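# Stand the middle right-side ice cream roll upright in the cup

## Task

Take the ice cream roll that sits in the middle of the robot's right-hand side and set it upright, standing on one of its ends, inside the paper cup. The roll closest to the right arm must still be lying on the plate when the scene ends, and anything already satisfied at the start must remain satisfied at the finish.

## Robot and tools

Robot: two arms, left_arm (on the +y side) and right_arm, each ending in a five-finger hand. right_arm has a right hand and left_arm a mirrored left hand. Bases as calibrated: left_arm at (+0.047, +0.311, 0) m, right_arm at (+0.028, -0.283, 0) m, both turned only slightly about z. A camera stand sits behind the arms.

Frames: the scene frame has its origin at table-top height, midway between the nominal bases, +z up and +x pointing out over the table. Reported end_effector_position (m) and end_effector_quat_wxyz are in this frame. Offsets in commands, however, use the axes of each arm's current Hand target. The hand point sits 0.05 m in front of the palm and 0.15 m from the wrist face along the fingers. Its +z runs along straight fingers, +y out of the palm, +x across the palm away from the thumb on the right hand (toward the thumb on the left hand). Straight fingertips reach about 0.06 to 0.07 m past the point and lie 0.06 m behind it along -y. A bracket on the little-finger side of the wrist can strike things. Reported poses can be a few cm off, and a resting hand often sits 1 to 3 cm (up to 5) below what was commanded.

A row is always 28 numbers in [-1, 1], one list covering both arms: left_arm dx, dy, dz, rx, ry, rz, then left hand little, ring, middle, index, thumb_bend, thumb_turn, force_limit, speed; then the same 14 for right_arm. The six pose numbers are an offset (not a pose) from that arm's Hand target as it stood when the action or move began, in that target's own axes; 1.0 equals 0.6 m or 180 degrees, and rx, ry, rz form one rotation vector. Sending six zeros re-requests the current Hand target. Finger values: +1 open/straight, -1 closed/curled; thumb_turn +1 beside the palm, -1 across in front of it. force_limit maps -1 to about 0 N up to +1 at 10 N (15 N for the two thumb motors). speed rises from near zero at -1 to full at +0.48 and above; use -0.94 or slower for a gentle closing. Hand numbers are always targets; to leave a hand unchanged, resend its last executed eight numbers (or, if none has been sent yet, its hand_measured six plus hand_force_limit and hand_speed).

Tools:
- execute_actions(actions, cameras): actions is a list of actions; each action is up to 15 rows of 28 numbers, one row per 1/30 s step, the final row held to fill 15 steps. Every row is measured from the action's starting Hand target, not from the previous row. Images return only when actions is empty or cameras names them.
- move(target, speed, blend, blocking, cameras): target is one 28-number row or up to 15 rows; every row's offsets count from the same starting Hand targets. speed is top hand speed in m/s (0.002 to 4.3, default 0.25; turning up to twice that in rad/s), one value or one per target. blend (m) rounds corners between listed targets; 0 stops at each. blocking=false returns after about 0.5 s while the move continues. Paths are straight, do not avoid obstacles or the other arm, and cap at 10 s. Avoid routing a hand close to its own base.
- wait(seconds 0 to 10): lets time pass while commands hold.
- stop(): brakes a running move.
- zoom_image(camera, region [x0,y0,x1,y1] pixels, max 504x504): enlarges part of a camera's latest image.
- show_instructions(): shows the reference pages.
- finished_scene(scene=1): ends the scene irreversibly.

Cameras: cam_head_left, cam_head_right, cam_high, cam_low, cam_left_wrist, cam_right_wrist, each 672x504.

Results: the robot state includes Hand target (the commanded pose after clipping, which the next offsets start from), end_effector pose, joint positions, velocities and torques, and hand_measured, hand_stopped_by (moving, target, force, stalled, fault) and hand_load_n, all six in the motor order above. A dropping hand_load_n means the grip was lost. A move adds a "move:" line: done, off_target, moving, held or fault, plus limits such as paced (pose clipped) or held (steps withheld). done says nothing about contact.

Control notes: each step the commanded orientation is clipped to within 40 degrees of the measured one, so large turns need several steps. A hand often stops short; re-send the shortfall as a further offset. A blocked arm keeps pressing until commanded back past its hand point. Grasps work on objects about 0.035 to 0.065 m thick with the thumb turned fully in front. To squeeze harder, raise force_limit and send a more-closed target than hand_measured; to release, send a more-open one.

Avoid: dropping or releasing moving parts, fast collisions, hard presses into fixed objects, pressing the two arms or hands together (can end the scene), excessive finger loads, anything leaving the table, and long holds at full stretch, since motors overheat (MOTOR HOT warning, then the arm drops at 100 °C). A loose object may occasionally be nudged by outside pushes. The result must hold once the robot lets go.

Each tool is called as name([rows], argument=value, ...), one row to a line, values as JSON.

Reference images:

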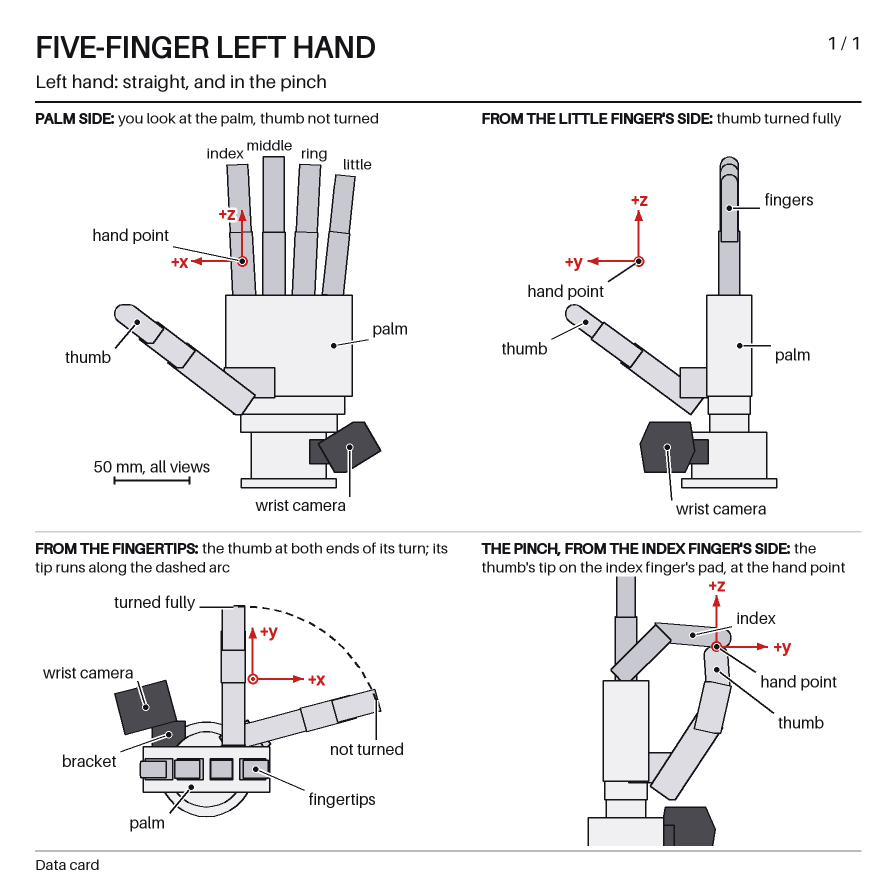

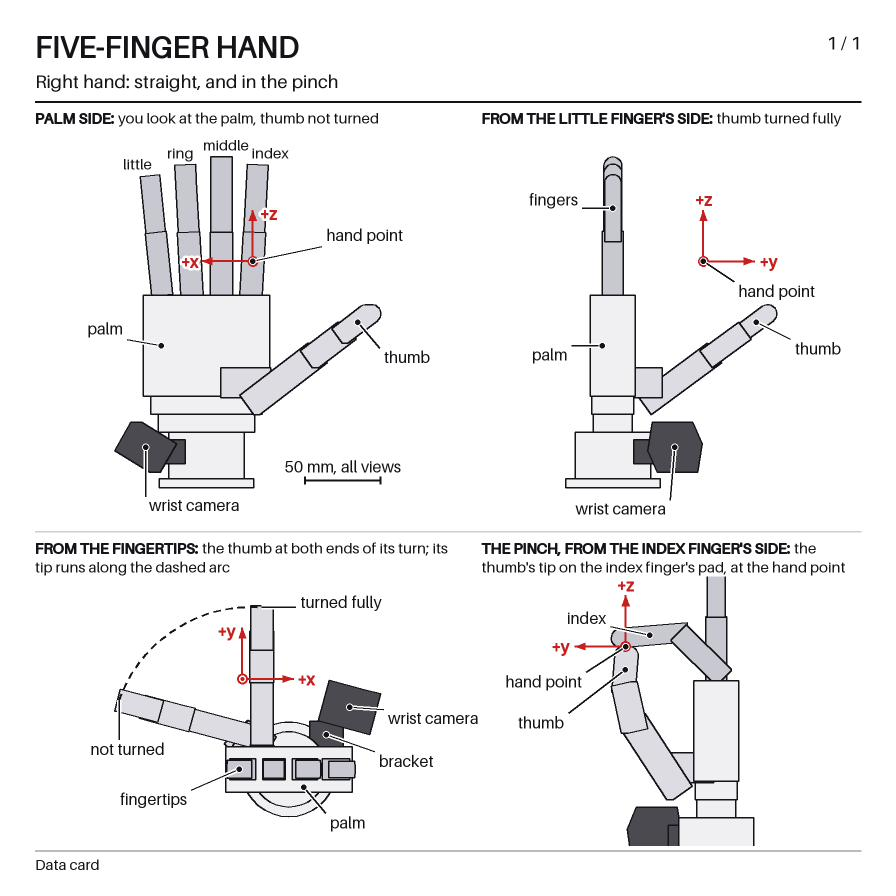

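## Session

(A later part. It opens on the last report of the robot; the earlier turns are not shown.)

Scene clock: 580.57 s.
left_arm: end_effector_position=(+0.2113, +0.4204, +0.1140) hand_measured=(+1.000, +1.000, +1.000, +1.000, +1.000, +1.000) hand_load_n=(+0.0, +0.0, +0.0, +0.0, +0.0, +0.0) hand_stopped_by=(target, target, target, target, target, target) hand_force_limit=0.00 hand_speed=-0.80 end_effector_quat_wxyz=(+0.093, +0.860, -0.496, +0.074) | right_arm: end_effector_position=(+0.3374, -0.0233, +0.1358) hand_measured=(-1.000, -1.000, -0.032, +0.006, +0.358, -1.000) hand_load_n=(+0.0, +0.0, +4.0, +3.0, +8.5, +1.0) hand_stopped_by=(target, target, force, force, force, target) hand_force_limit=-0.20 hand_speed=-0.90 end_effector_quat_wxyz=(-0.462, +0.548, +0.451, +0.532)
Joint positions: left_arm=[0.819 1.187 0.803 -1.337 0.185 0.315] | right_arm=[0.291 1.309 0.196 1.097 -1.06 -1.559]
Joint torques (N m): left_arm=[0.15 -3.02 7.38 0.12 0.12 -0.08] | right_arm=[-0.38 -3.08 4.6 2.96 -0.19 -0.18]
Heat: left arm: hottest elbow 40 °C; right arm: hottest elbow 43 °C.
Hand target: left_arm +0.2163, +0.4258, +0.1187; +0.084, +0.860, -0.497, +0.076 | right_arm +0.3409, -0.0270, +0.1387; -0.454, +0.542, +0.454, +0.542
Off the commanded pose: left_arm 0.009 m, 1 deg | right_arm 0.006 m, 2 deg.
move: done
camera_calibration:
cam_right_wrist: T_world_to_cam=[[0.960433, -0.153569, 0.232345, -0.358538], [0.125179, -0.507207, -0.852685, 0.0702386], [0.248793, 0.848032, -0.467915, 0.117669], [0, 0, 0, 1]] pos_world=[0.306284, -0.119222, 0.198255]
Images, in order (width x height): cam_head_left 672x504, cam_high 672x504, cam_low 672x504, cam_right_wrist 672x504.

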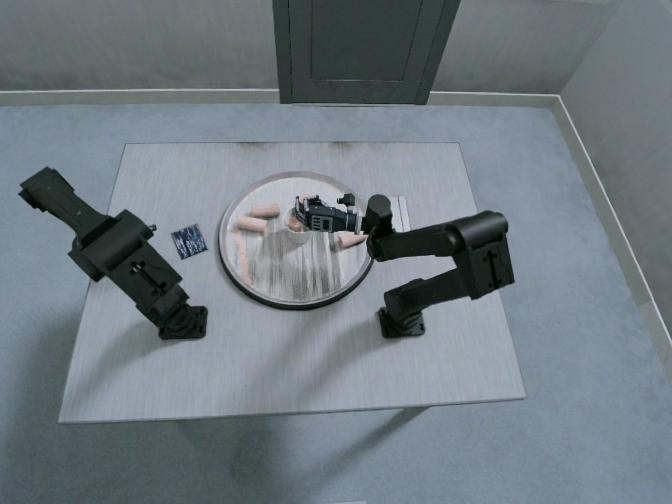

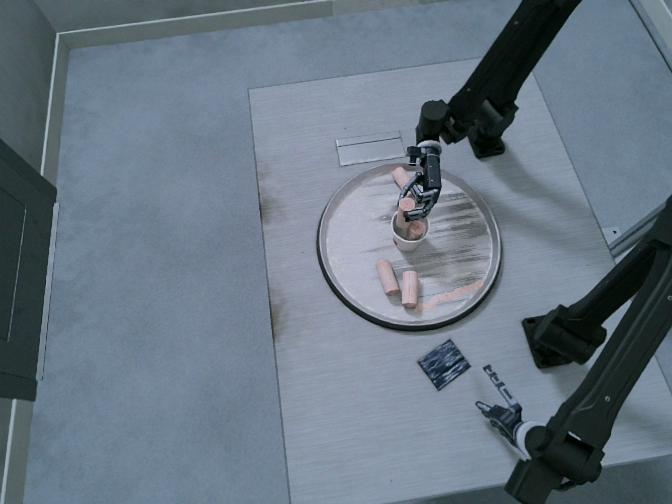

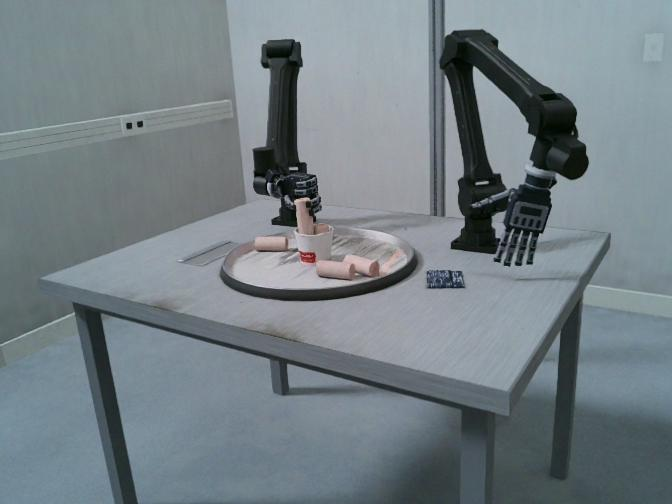

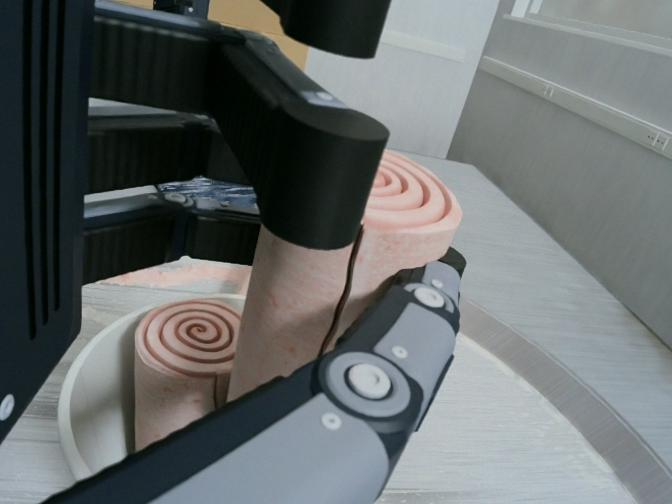

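move(target=[0,0,0,0,0,0,1,1,1,1,1,1,0,-0.8,-0.0367,0.001,-0.0066,0,0,0,-1,-1,-0.2,-0.1,0.15,-1,-0.2,-0.9], cameras=["cam_high","cam_low","cam_right_wrist","cam_head_left"], speed=0.05)

zoom_image(camera="cam_low", region=[270, 180, 370, 280])

zoom_image(camera="cam_high", region=[370, 180, 450, 260])

zoom_image(camera="cam_head_left", region=[260, 160, 360, 260])

Scene clock: 592.90 s.
left_arm: end_effector_position=(+0.2113, +0.4204, +0.1140) hand_measured=(+1.000, +1.000, +1.000, +1.000, +1.000, +1.000) hand_load_n=(+0.0, +0.0, +0.0, +0.0, +0.0, +0.0) hand_stopped_by=(target, target, target, target, target, target) hand_force_limit=0.00 hand_speed=-0.80 end_effector_quat_wxyz=(+0.093, +0.860, -0.496, +0.074) | right_arm: end_effector_position=(+0.3374, -0.0265, +0.1144) hand_measured=(-1.000, -1.000, -0.032, +0.006, +0.358, -1.000) hand_load_n=(+0.0, +0.0, +4.0, +3.0, +8.5, +1.0) hand_stopped_by=(target, target, force, force, force, target) hand_force_limit=-0.20 hand_speed=-0.90 end_effector_quat_wxyz=(-0.462, +0.547, +0.452, +0.532)
Joint positions: left_arm=[0.819 1.187 0.803 -1.337 0.185 0.315] | right_arm=[0.277 1.456 0.181 1.26 -1.076 -1.561]
Joint torques (N m): left_arm=[0.26 -2.96 7.35 0.17 0.14 -0.1] | right_arm=[-0.56 -3.78 3.33 2.91 -0.18 -0.16]
Heat: left arm: hottest elbow 40 °C; right arm: hottest elbow 41 °C.
Hand target: left_arm +0.2163, +0.4258, +0.1187; +0.084, +0.860, -0.497, +0.076 | right_arm +0.3408, -0.0311, +0.1167; -0.454, +0.542, +0.454, +0.542
Off the commanded pose: left_arm 0.009 m, 1 deg | right_arm 0.006 m, 2 deg.
move: done
camera_calibration:
cam_right_wrist: T_world_to_cam=[[0.960041, -0.151442, 0.235345, -0.354172], [0.129079, -0.506539, -0.8525, 0.048988], [0.248315, 0.848813, -0.46675, 0.110399], [0, 0, 0, 1]] pos_world=[0.306282, -0.12253, 0.176644]
Images, in order (width x height): cam_head_left 672x504, cam_high 672x504, cam_low 672x504, cam_right_wrist 672x504.

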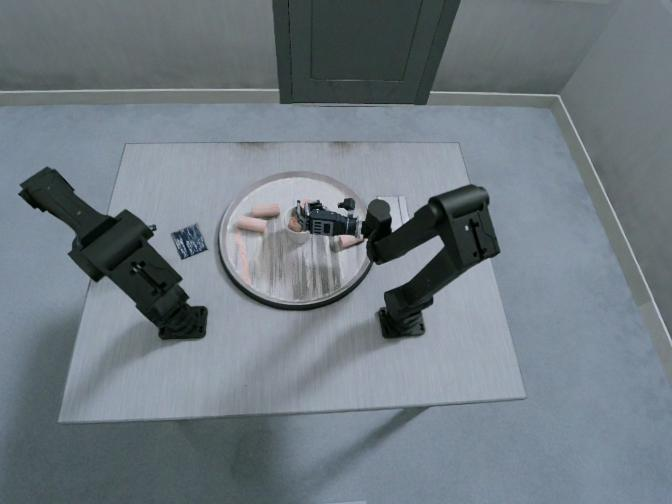

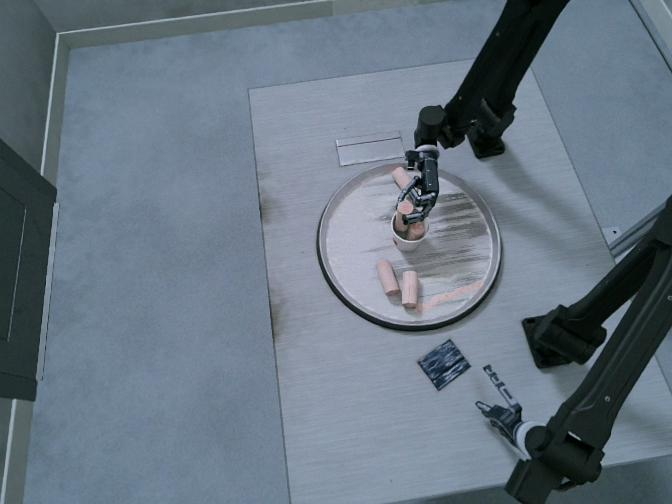

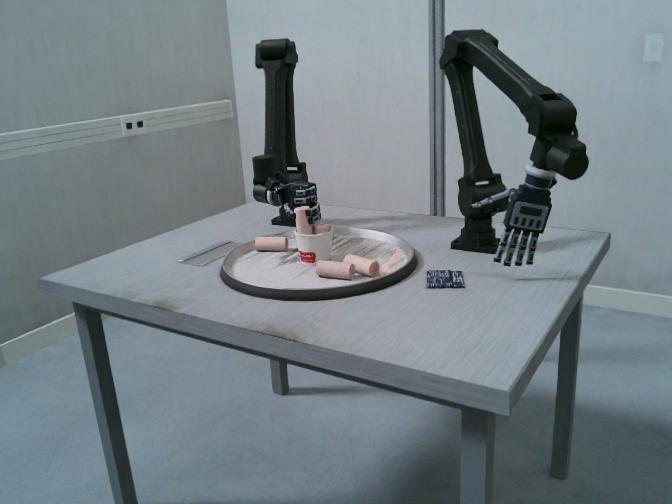

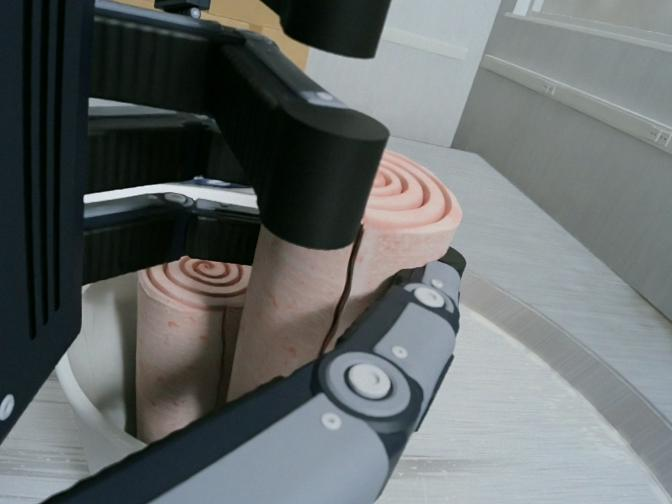

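Scaled by 5.040 from the camera's 672x504 image, which has a finer 960x720 frame.

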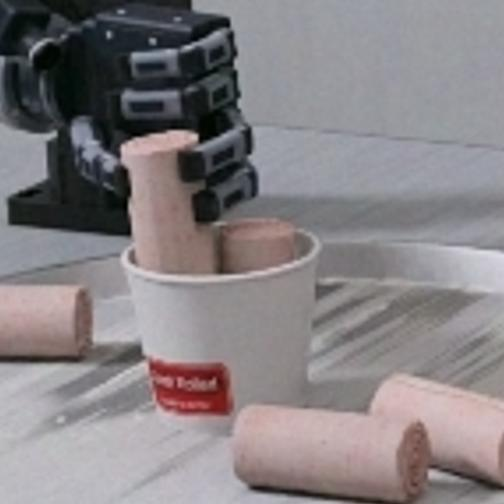

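Scaled by 6.300 from the camera's 672x504 image, which has a finer 960x720 frame.

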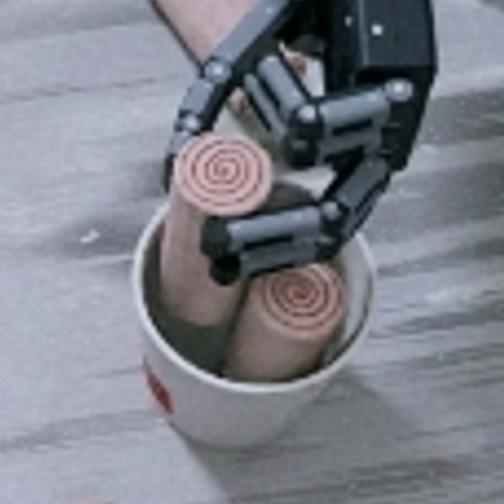

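Scaled by 5.040 from the camera's 672x504 image, which has a finer 960x720 frame.

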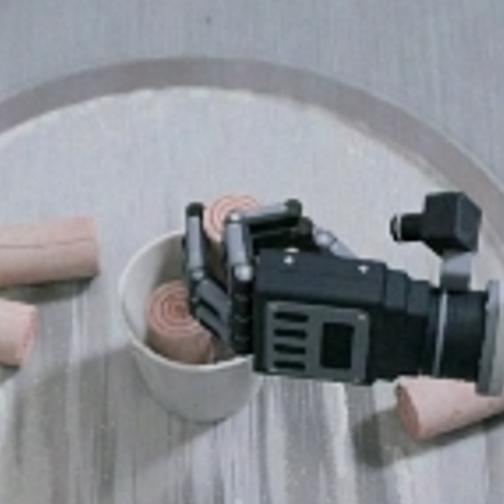

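move(target=[0,0,0,0,0,0,1,1,1,1,1,1,0,-0.8,-0.011,0.0,0,0,0,0,-1,-1,-0.2,-0.1,0.15,-1,-0.2,-0.9], cameras=["cam_high","cam_low","cam_right_wrist","cam_head_left"], speed=0.04)

zoom_image(camera="cam_low", region=[270, 180, 370, 280])

zoom_image(camera="cam_high", region=[370, 180, 450, 260])

Scene clock: 602.60 s.
left_arm: end_effector_position=(+0.2113, +0.4204, +0.1140) hand_measured=(+1.000, +1.000, +1.000, +1.000, +1.000, +1.000) hand_load_n=(+0.0, +0.0, +0.0, +0.0, +0.0, +0.0) hand_stopped_by=(target, target, target, target, target, target) hand_force_limit=0.00 hand_speed=-0.80 end_effector_quat_wxyz=(+0.093, +0.860, -0.496, +0.074) | right_arm: end_effector_position=(+0.3382, -0.0262, +0.1088) hand_measured=(-1.000, -1.000, -0.032, +0.006, +0.358, -1.000) hand_load_n=(+0.0, +0.0, +4.0, +3.5, +8.5, +1.0) hand_stopped_by=(target, target, force, force, force, target) hand_force_limit=-0.20 hand_speed=-0.90 end_effector_quat_wxyz=(-0.461, +0.546, +0.453, +0.533)
Joint positions: left_arm=[0.819 1.187 0.803 -1.337 0.185 0.315] | right_arm=[0.277 1.501 0.181 1.308 -1.076 -1.561]
Joint torques (N m): left_arm=[0.15 -2.73 7.36 0.09 0.15 -0.09] | right_arm=[-0.56 -3.96 2.82 2.91 -0.18 -0.16]
Heat: left arm: hottest elbow 40 °C; right arm: hottest elbow 40 °C.
Hand target: left_arm +0.2163, +0.4258, +0.1187; +0.084, +0.860, -0.497, +0.076 | right_arm +0.3408, -0.0311, +0.1101; -0.454, +0.542, +0.454, +0.542
Off the commanded pose: left_arm 0.009 m, 1 deg | right_arm 0.006 m, 1 deg.
move: done
camera_calibration:
cam_right_wrist: T_world_to_cam=[[0.959359, -0.151628, 0.237989, -0.353629], [0.13159, -0.505673, -0.852631, 0.0434985], [0.249627, 0.849296, -0.465169, 0.106806], [0, 0, 0, 1]] pos_world=[0.306871, -0.122334, 0.170931]
Images, in order (width x height): cam_head_left 672x504, cam_high 672x504, cam_low 672x504, cam_right_wrist 672x504.

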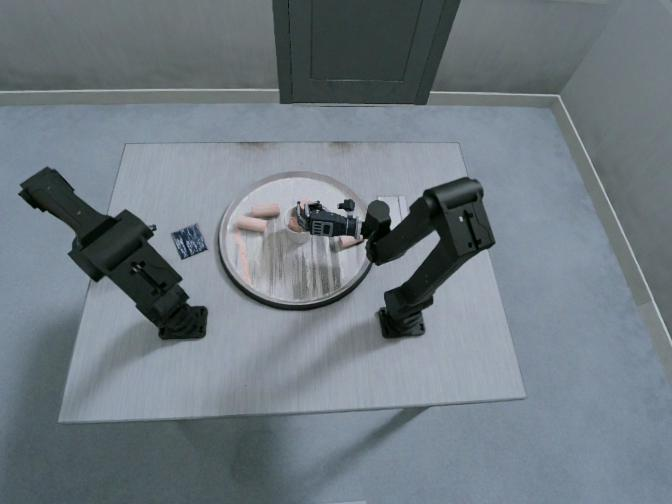

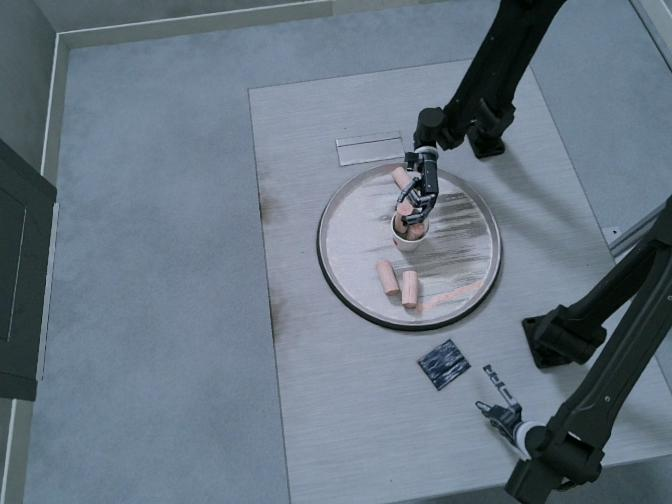

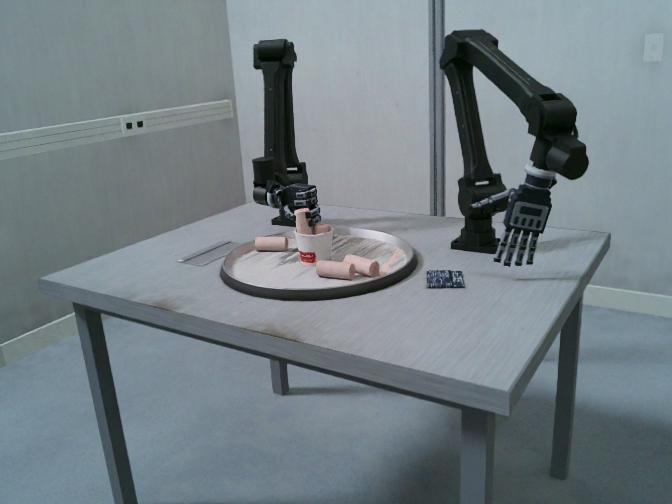

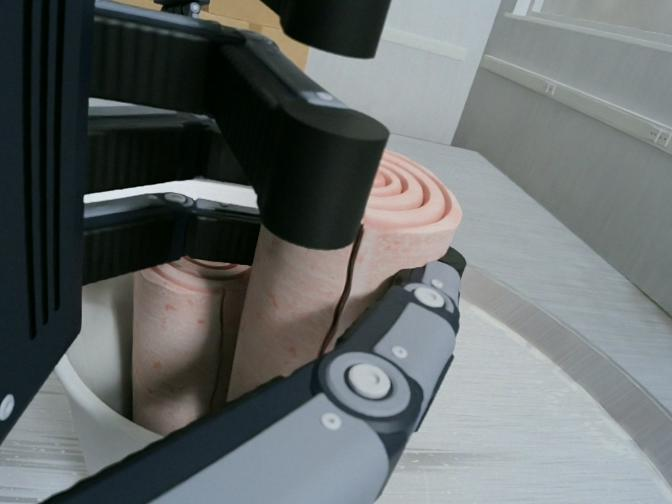

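Scaled by 5.040 from the camera's 672x504 image, which has a finer 960x720 frame.

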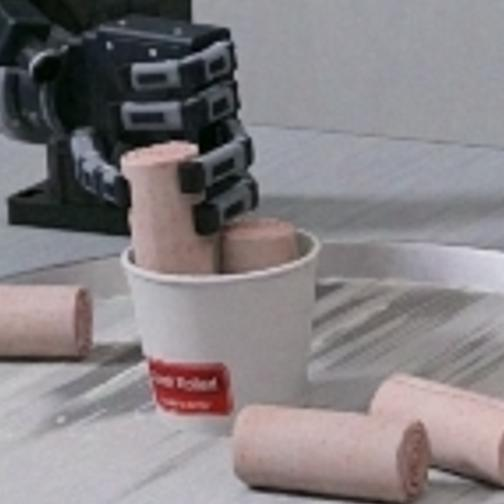

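Scaled by 6.300 from the camera's 672x504 image, which has a finer 960x720 frame.

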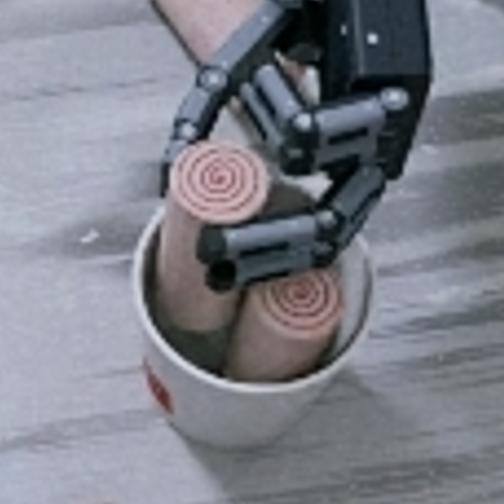

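move(target=[0,0,0,0,0,0,1,1,1,1,1,1,0,-0.8,0,0,0,0,0,0,-1,-1,-0.2,-0.1,0.45,-1,-0.2,-0.97], cameras=["cam_high","cam_low","cam_right_wrist"], speed=0.04)

zoom_image(camera="cam_low", region=[270, 180, 370, 280])

zoom_image(camera="cam_high", region=[370, 180, 450, 260])

Scene clock: 612.13 s.
left_arm: end_effector_position=(+0.2113, +0.4204, +0.1140) hand_measured=(+1.000, +1.000, +1.000, +1.000, +1.000, +1.000) hand_load_n=(+0.0, +0.0, +0.0, +0.0, +0.0, +0.0) hand_stopped_by=(target, target, target, target, target, target) hand_force_limit=0.00 hand_speed=-0.80 end_effector_quat_wxyz=(+0.093, +0.860, -0.496, +0.074) | right_arm: end_effector_position=(+0.3384, -0.0261, +0.1109) hand_measured=(-1.000, -1.000, -0.032, +0.006, +0.450, -1.000) hand_load_n=(+0.0, +0.0, +0.0, +0.0, +0.0, +0.0) hand_stopped_by=(target, target, force, force, moving, target) hand_force_limit=-0.20 hand_speed=-0.97 end_effector_quat_wxyz=(-0.460, +0.542, +0.454, +0.536)
Joint positions: left_arm=[0.819 1.187 0.803 -1.337 0.185 0.315] | right_arm=[0.277 1.501 0.181 1.318 -1.076 -1.561]
Joint torques (N m): left_arm=[0.15 -2.9 7.42 0.13 0.14 -0.09] | right_arm=[-0.62 -3.9 2.84 2.61 -0.17 -0.14]
Heat: left arm: hottest elbow 40 °C; right arm: hottest elbow 39 °C.
Hand target: left_arm +0.2163, +0.4258, +0.1187; +0.084, +0.860, -0.497, +0.076 | right_arm +0.3408, -0.0311, +0.1101; -0.454, +0.542, +0.454, +0.542
Off the commanded pose: left_arm 0.009 m, 1 deg | right_arm 0.006 m, 1 deg.
move: done
camera_calibration:
cam_right_wrist: T_world_to_cam=[[0.95723, -0.152022, 0.24617, -0.35456], [0.139476, -0.502985, -0.852967, 0.0427358], [0.25349, 0.85082, -0.460269, 0.105712], [0, 0, 0, 1]] pos_world=[0.306638, -0.122347, 0.17239]
Images, in order (width x height): cam_high 672x504, cam_low 672x504, cam_right_wrist 672x504.

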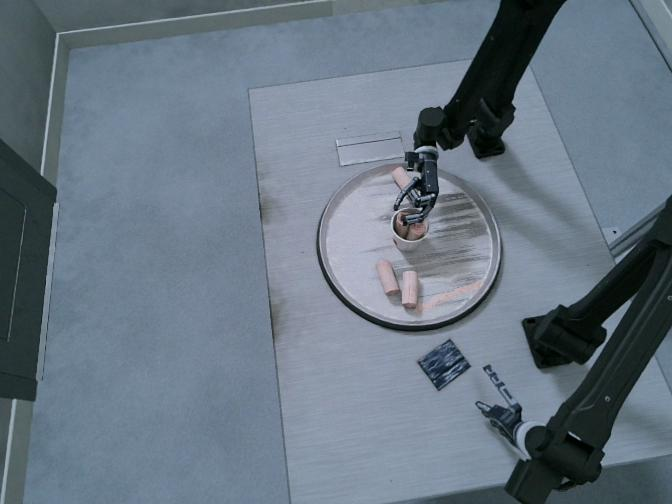

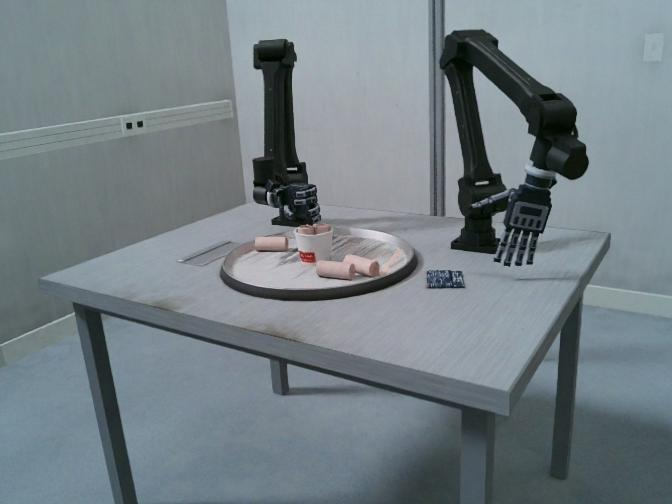

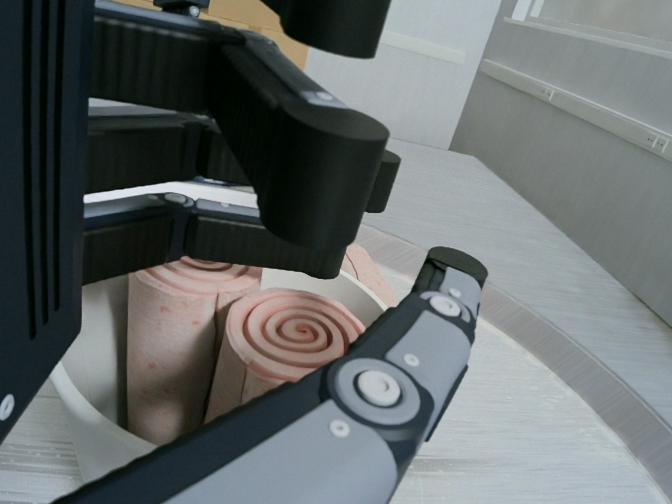

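Scaled by 5.040 from the camera's 672x504 image, which has a finer 960x720 frame.

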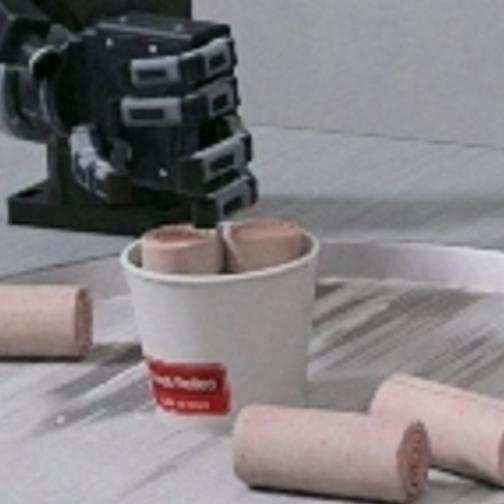

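Scaled by 6.300 from the camera's 672x504 image, which has a finer 960x720 frame.

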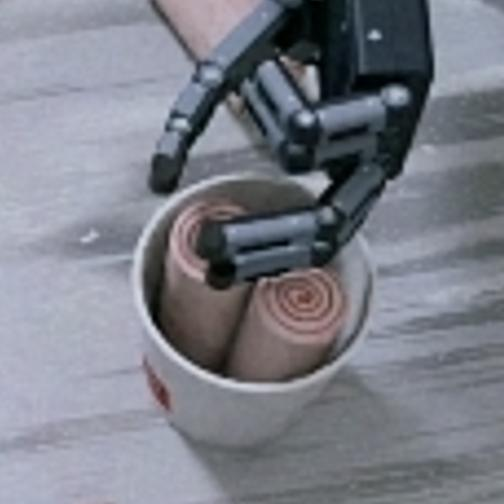

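move(target=[0,0,0,0,0,0,1,1,1,1,1,1,0,-0.8,0.22,0,0,0,0,0,-1,-1,-0.2,-0.1,0.45,-1,-0.2,-0.97], cameras=["all"], speed=0.1)

zoom_image(camera="cam_low", region=[270, 180, 370, 280])

zoom_image(camera="cam_high", region=[370, 180, 450, 260])

Scene clock: 620.93 s.
left_arm: end_effector_position=(+0.2113, +0.4204, +0.1140) hand_measured=(+1.000, +1.000, +1.000, +1.000, +1.000, +1.000) hand_load_n=(+0.0, +0.0, +0.0, +0.0, +0.0, +0.0) hand_stopped_by=(target, target, target, target, target, target) hand_force_limit=0.00 hand_speed=-0.80 end_effector_quat_wxyz=(+0.093, +0.860, -0.496, +0.074) | right_arm: end_effector_position=(+0.3280, -0.0300, +0.2212) hand_measured=(-1.000, -1.000, -0.032, +0.006, +0.450, -1.000) hand_load_n=(+0.0, +0.0, +0.5, +0.0, +0.0, +0.0) hand_stopped_by=(target, target, force, force, target, target) hand_force_limit=-0.20 hand_speed=-0.97 end_effector_quat_wxyz=(-0.464, +0.552, +0.451, +0.527)
Joint positions: left_arm=[0.819 1.187 0.803 -1.337 0.185 0.315] | right_arm=[0.275 0.849 0.297 0.521 -1.079 -1.561]
Joint torques (N m): left_arm=[0.21 -3.02 7.41 0.12 0.12 -0.09] | right_arm=[-0.5 -1.08 11.1 1.48 -0.13 -0.12]
Heat: left arm: hottest elbow 40 °C; right arm: hottest elbow 38 °C.
Hand target: left_arm +0.2163, +0.4258, +0.1187; +0.084, +0.860, -0.497, +0.076 | right_arm +0.3409, -0.0311, +0.2420; -0.454, +0.542, +0.454, +0.542
Off the commanded pose: left_arm 0.009 m, 1 deg | right_arm 0.025 m, 2 deg.
move: off_target (right_arm)
camera_calibration:
cam_right_wrist: T_world_to_cam=[[0.963678, -0.149173, 0.221524, -0.368881], [0.116745, -0.510719, -0.851784, 0.143268], [0.2402, 0.846707, -0.474753, 0.169901], [0, 0, 0, 1]] pos_world=[0.297946, -0.125714, 0.28441]

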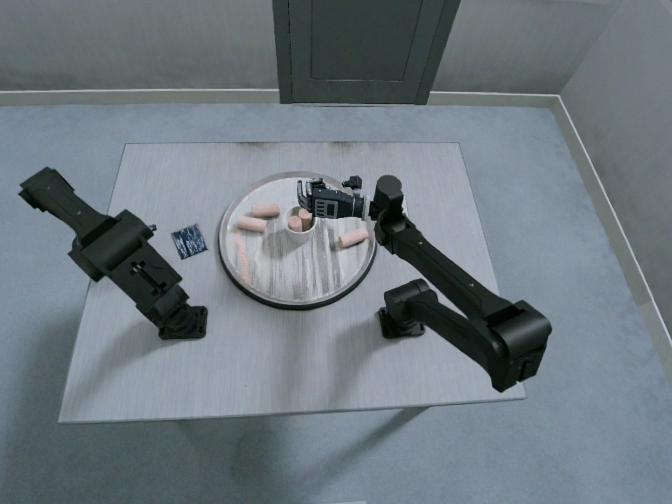

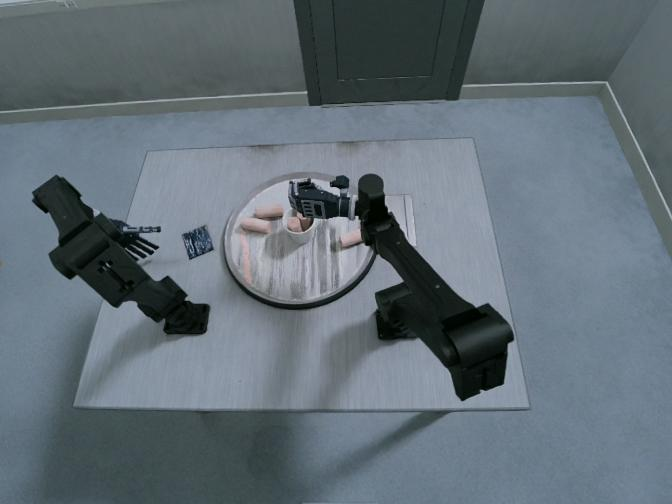

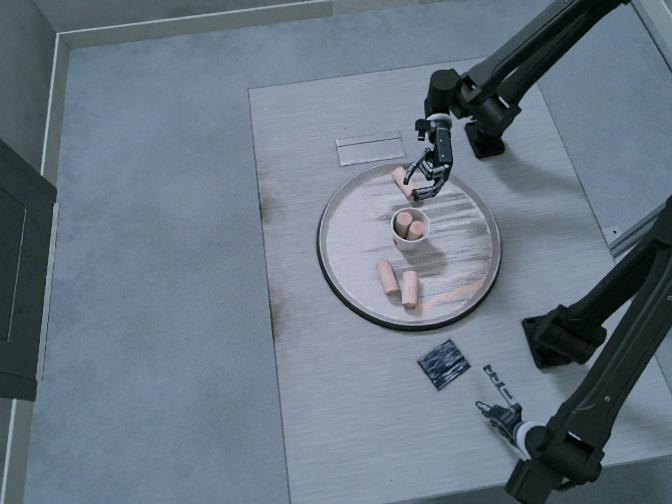

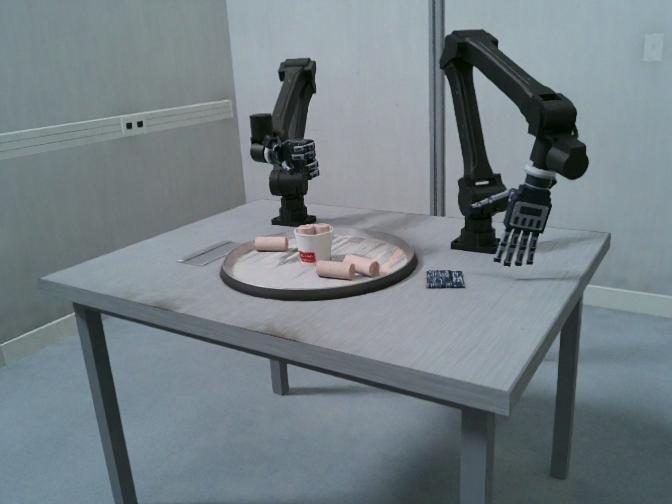

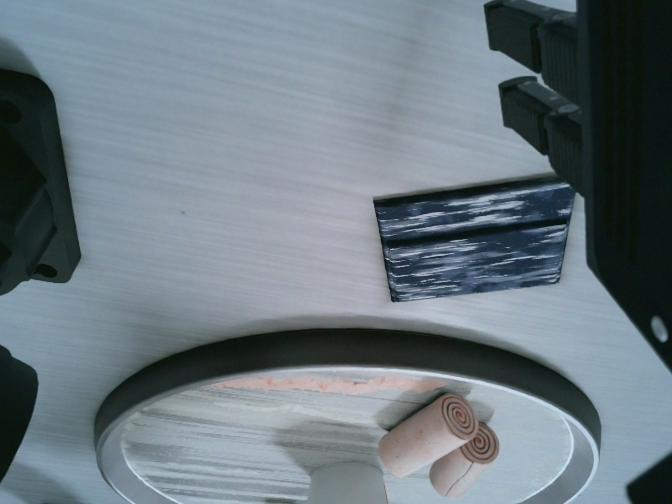

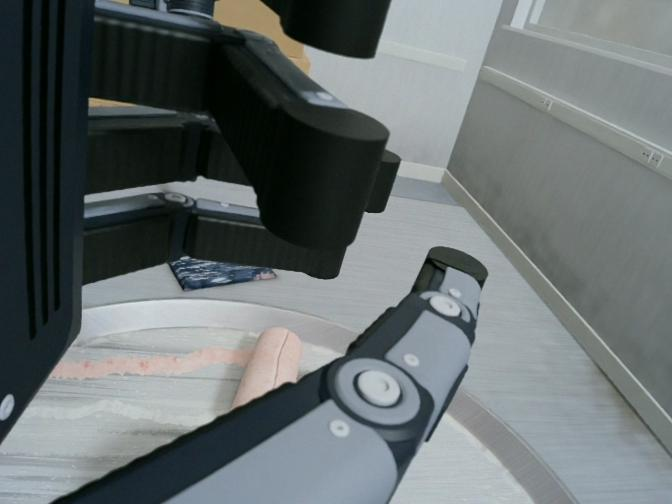

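Scaled by 5.040 from the camera's 672x504 image, which has a finer 960x720 frame.

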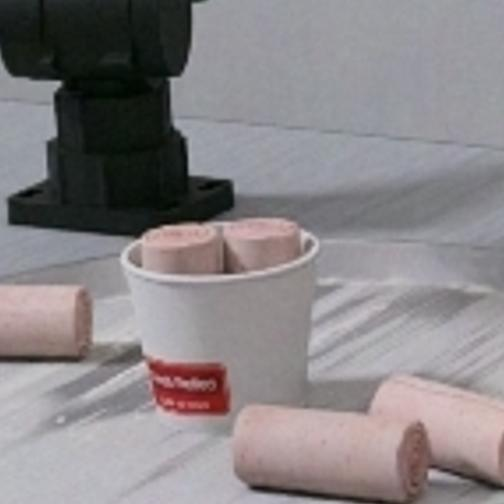

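Scaled by 6.300 from the camera's 672x504 image, which has a finer 960x720 frame.

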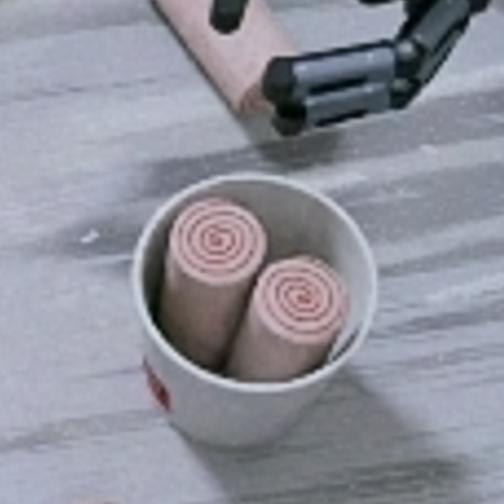

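zoom_image(camera="cam_head_left", region=[270, 180, 390, 290])

Scaled by 4.200 from the camera's 672x504 image, which has a finer 960x720 frame.

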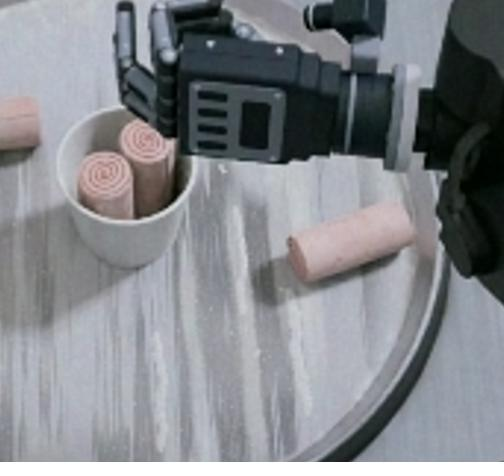

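finished_scene()

The scene is finished: the task was done.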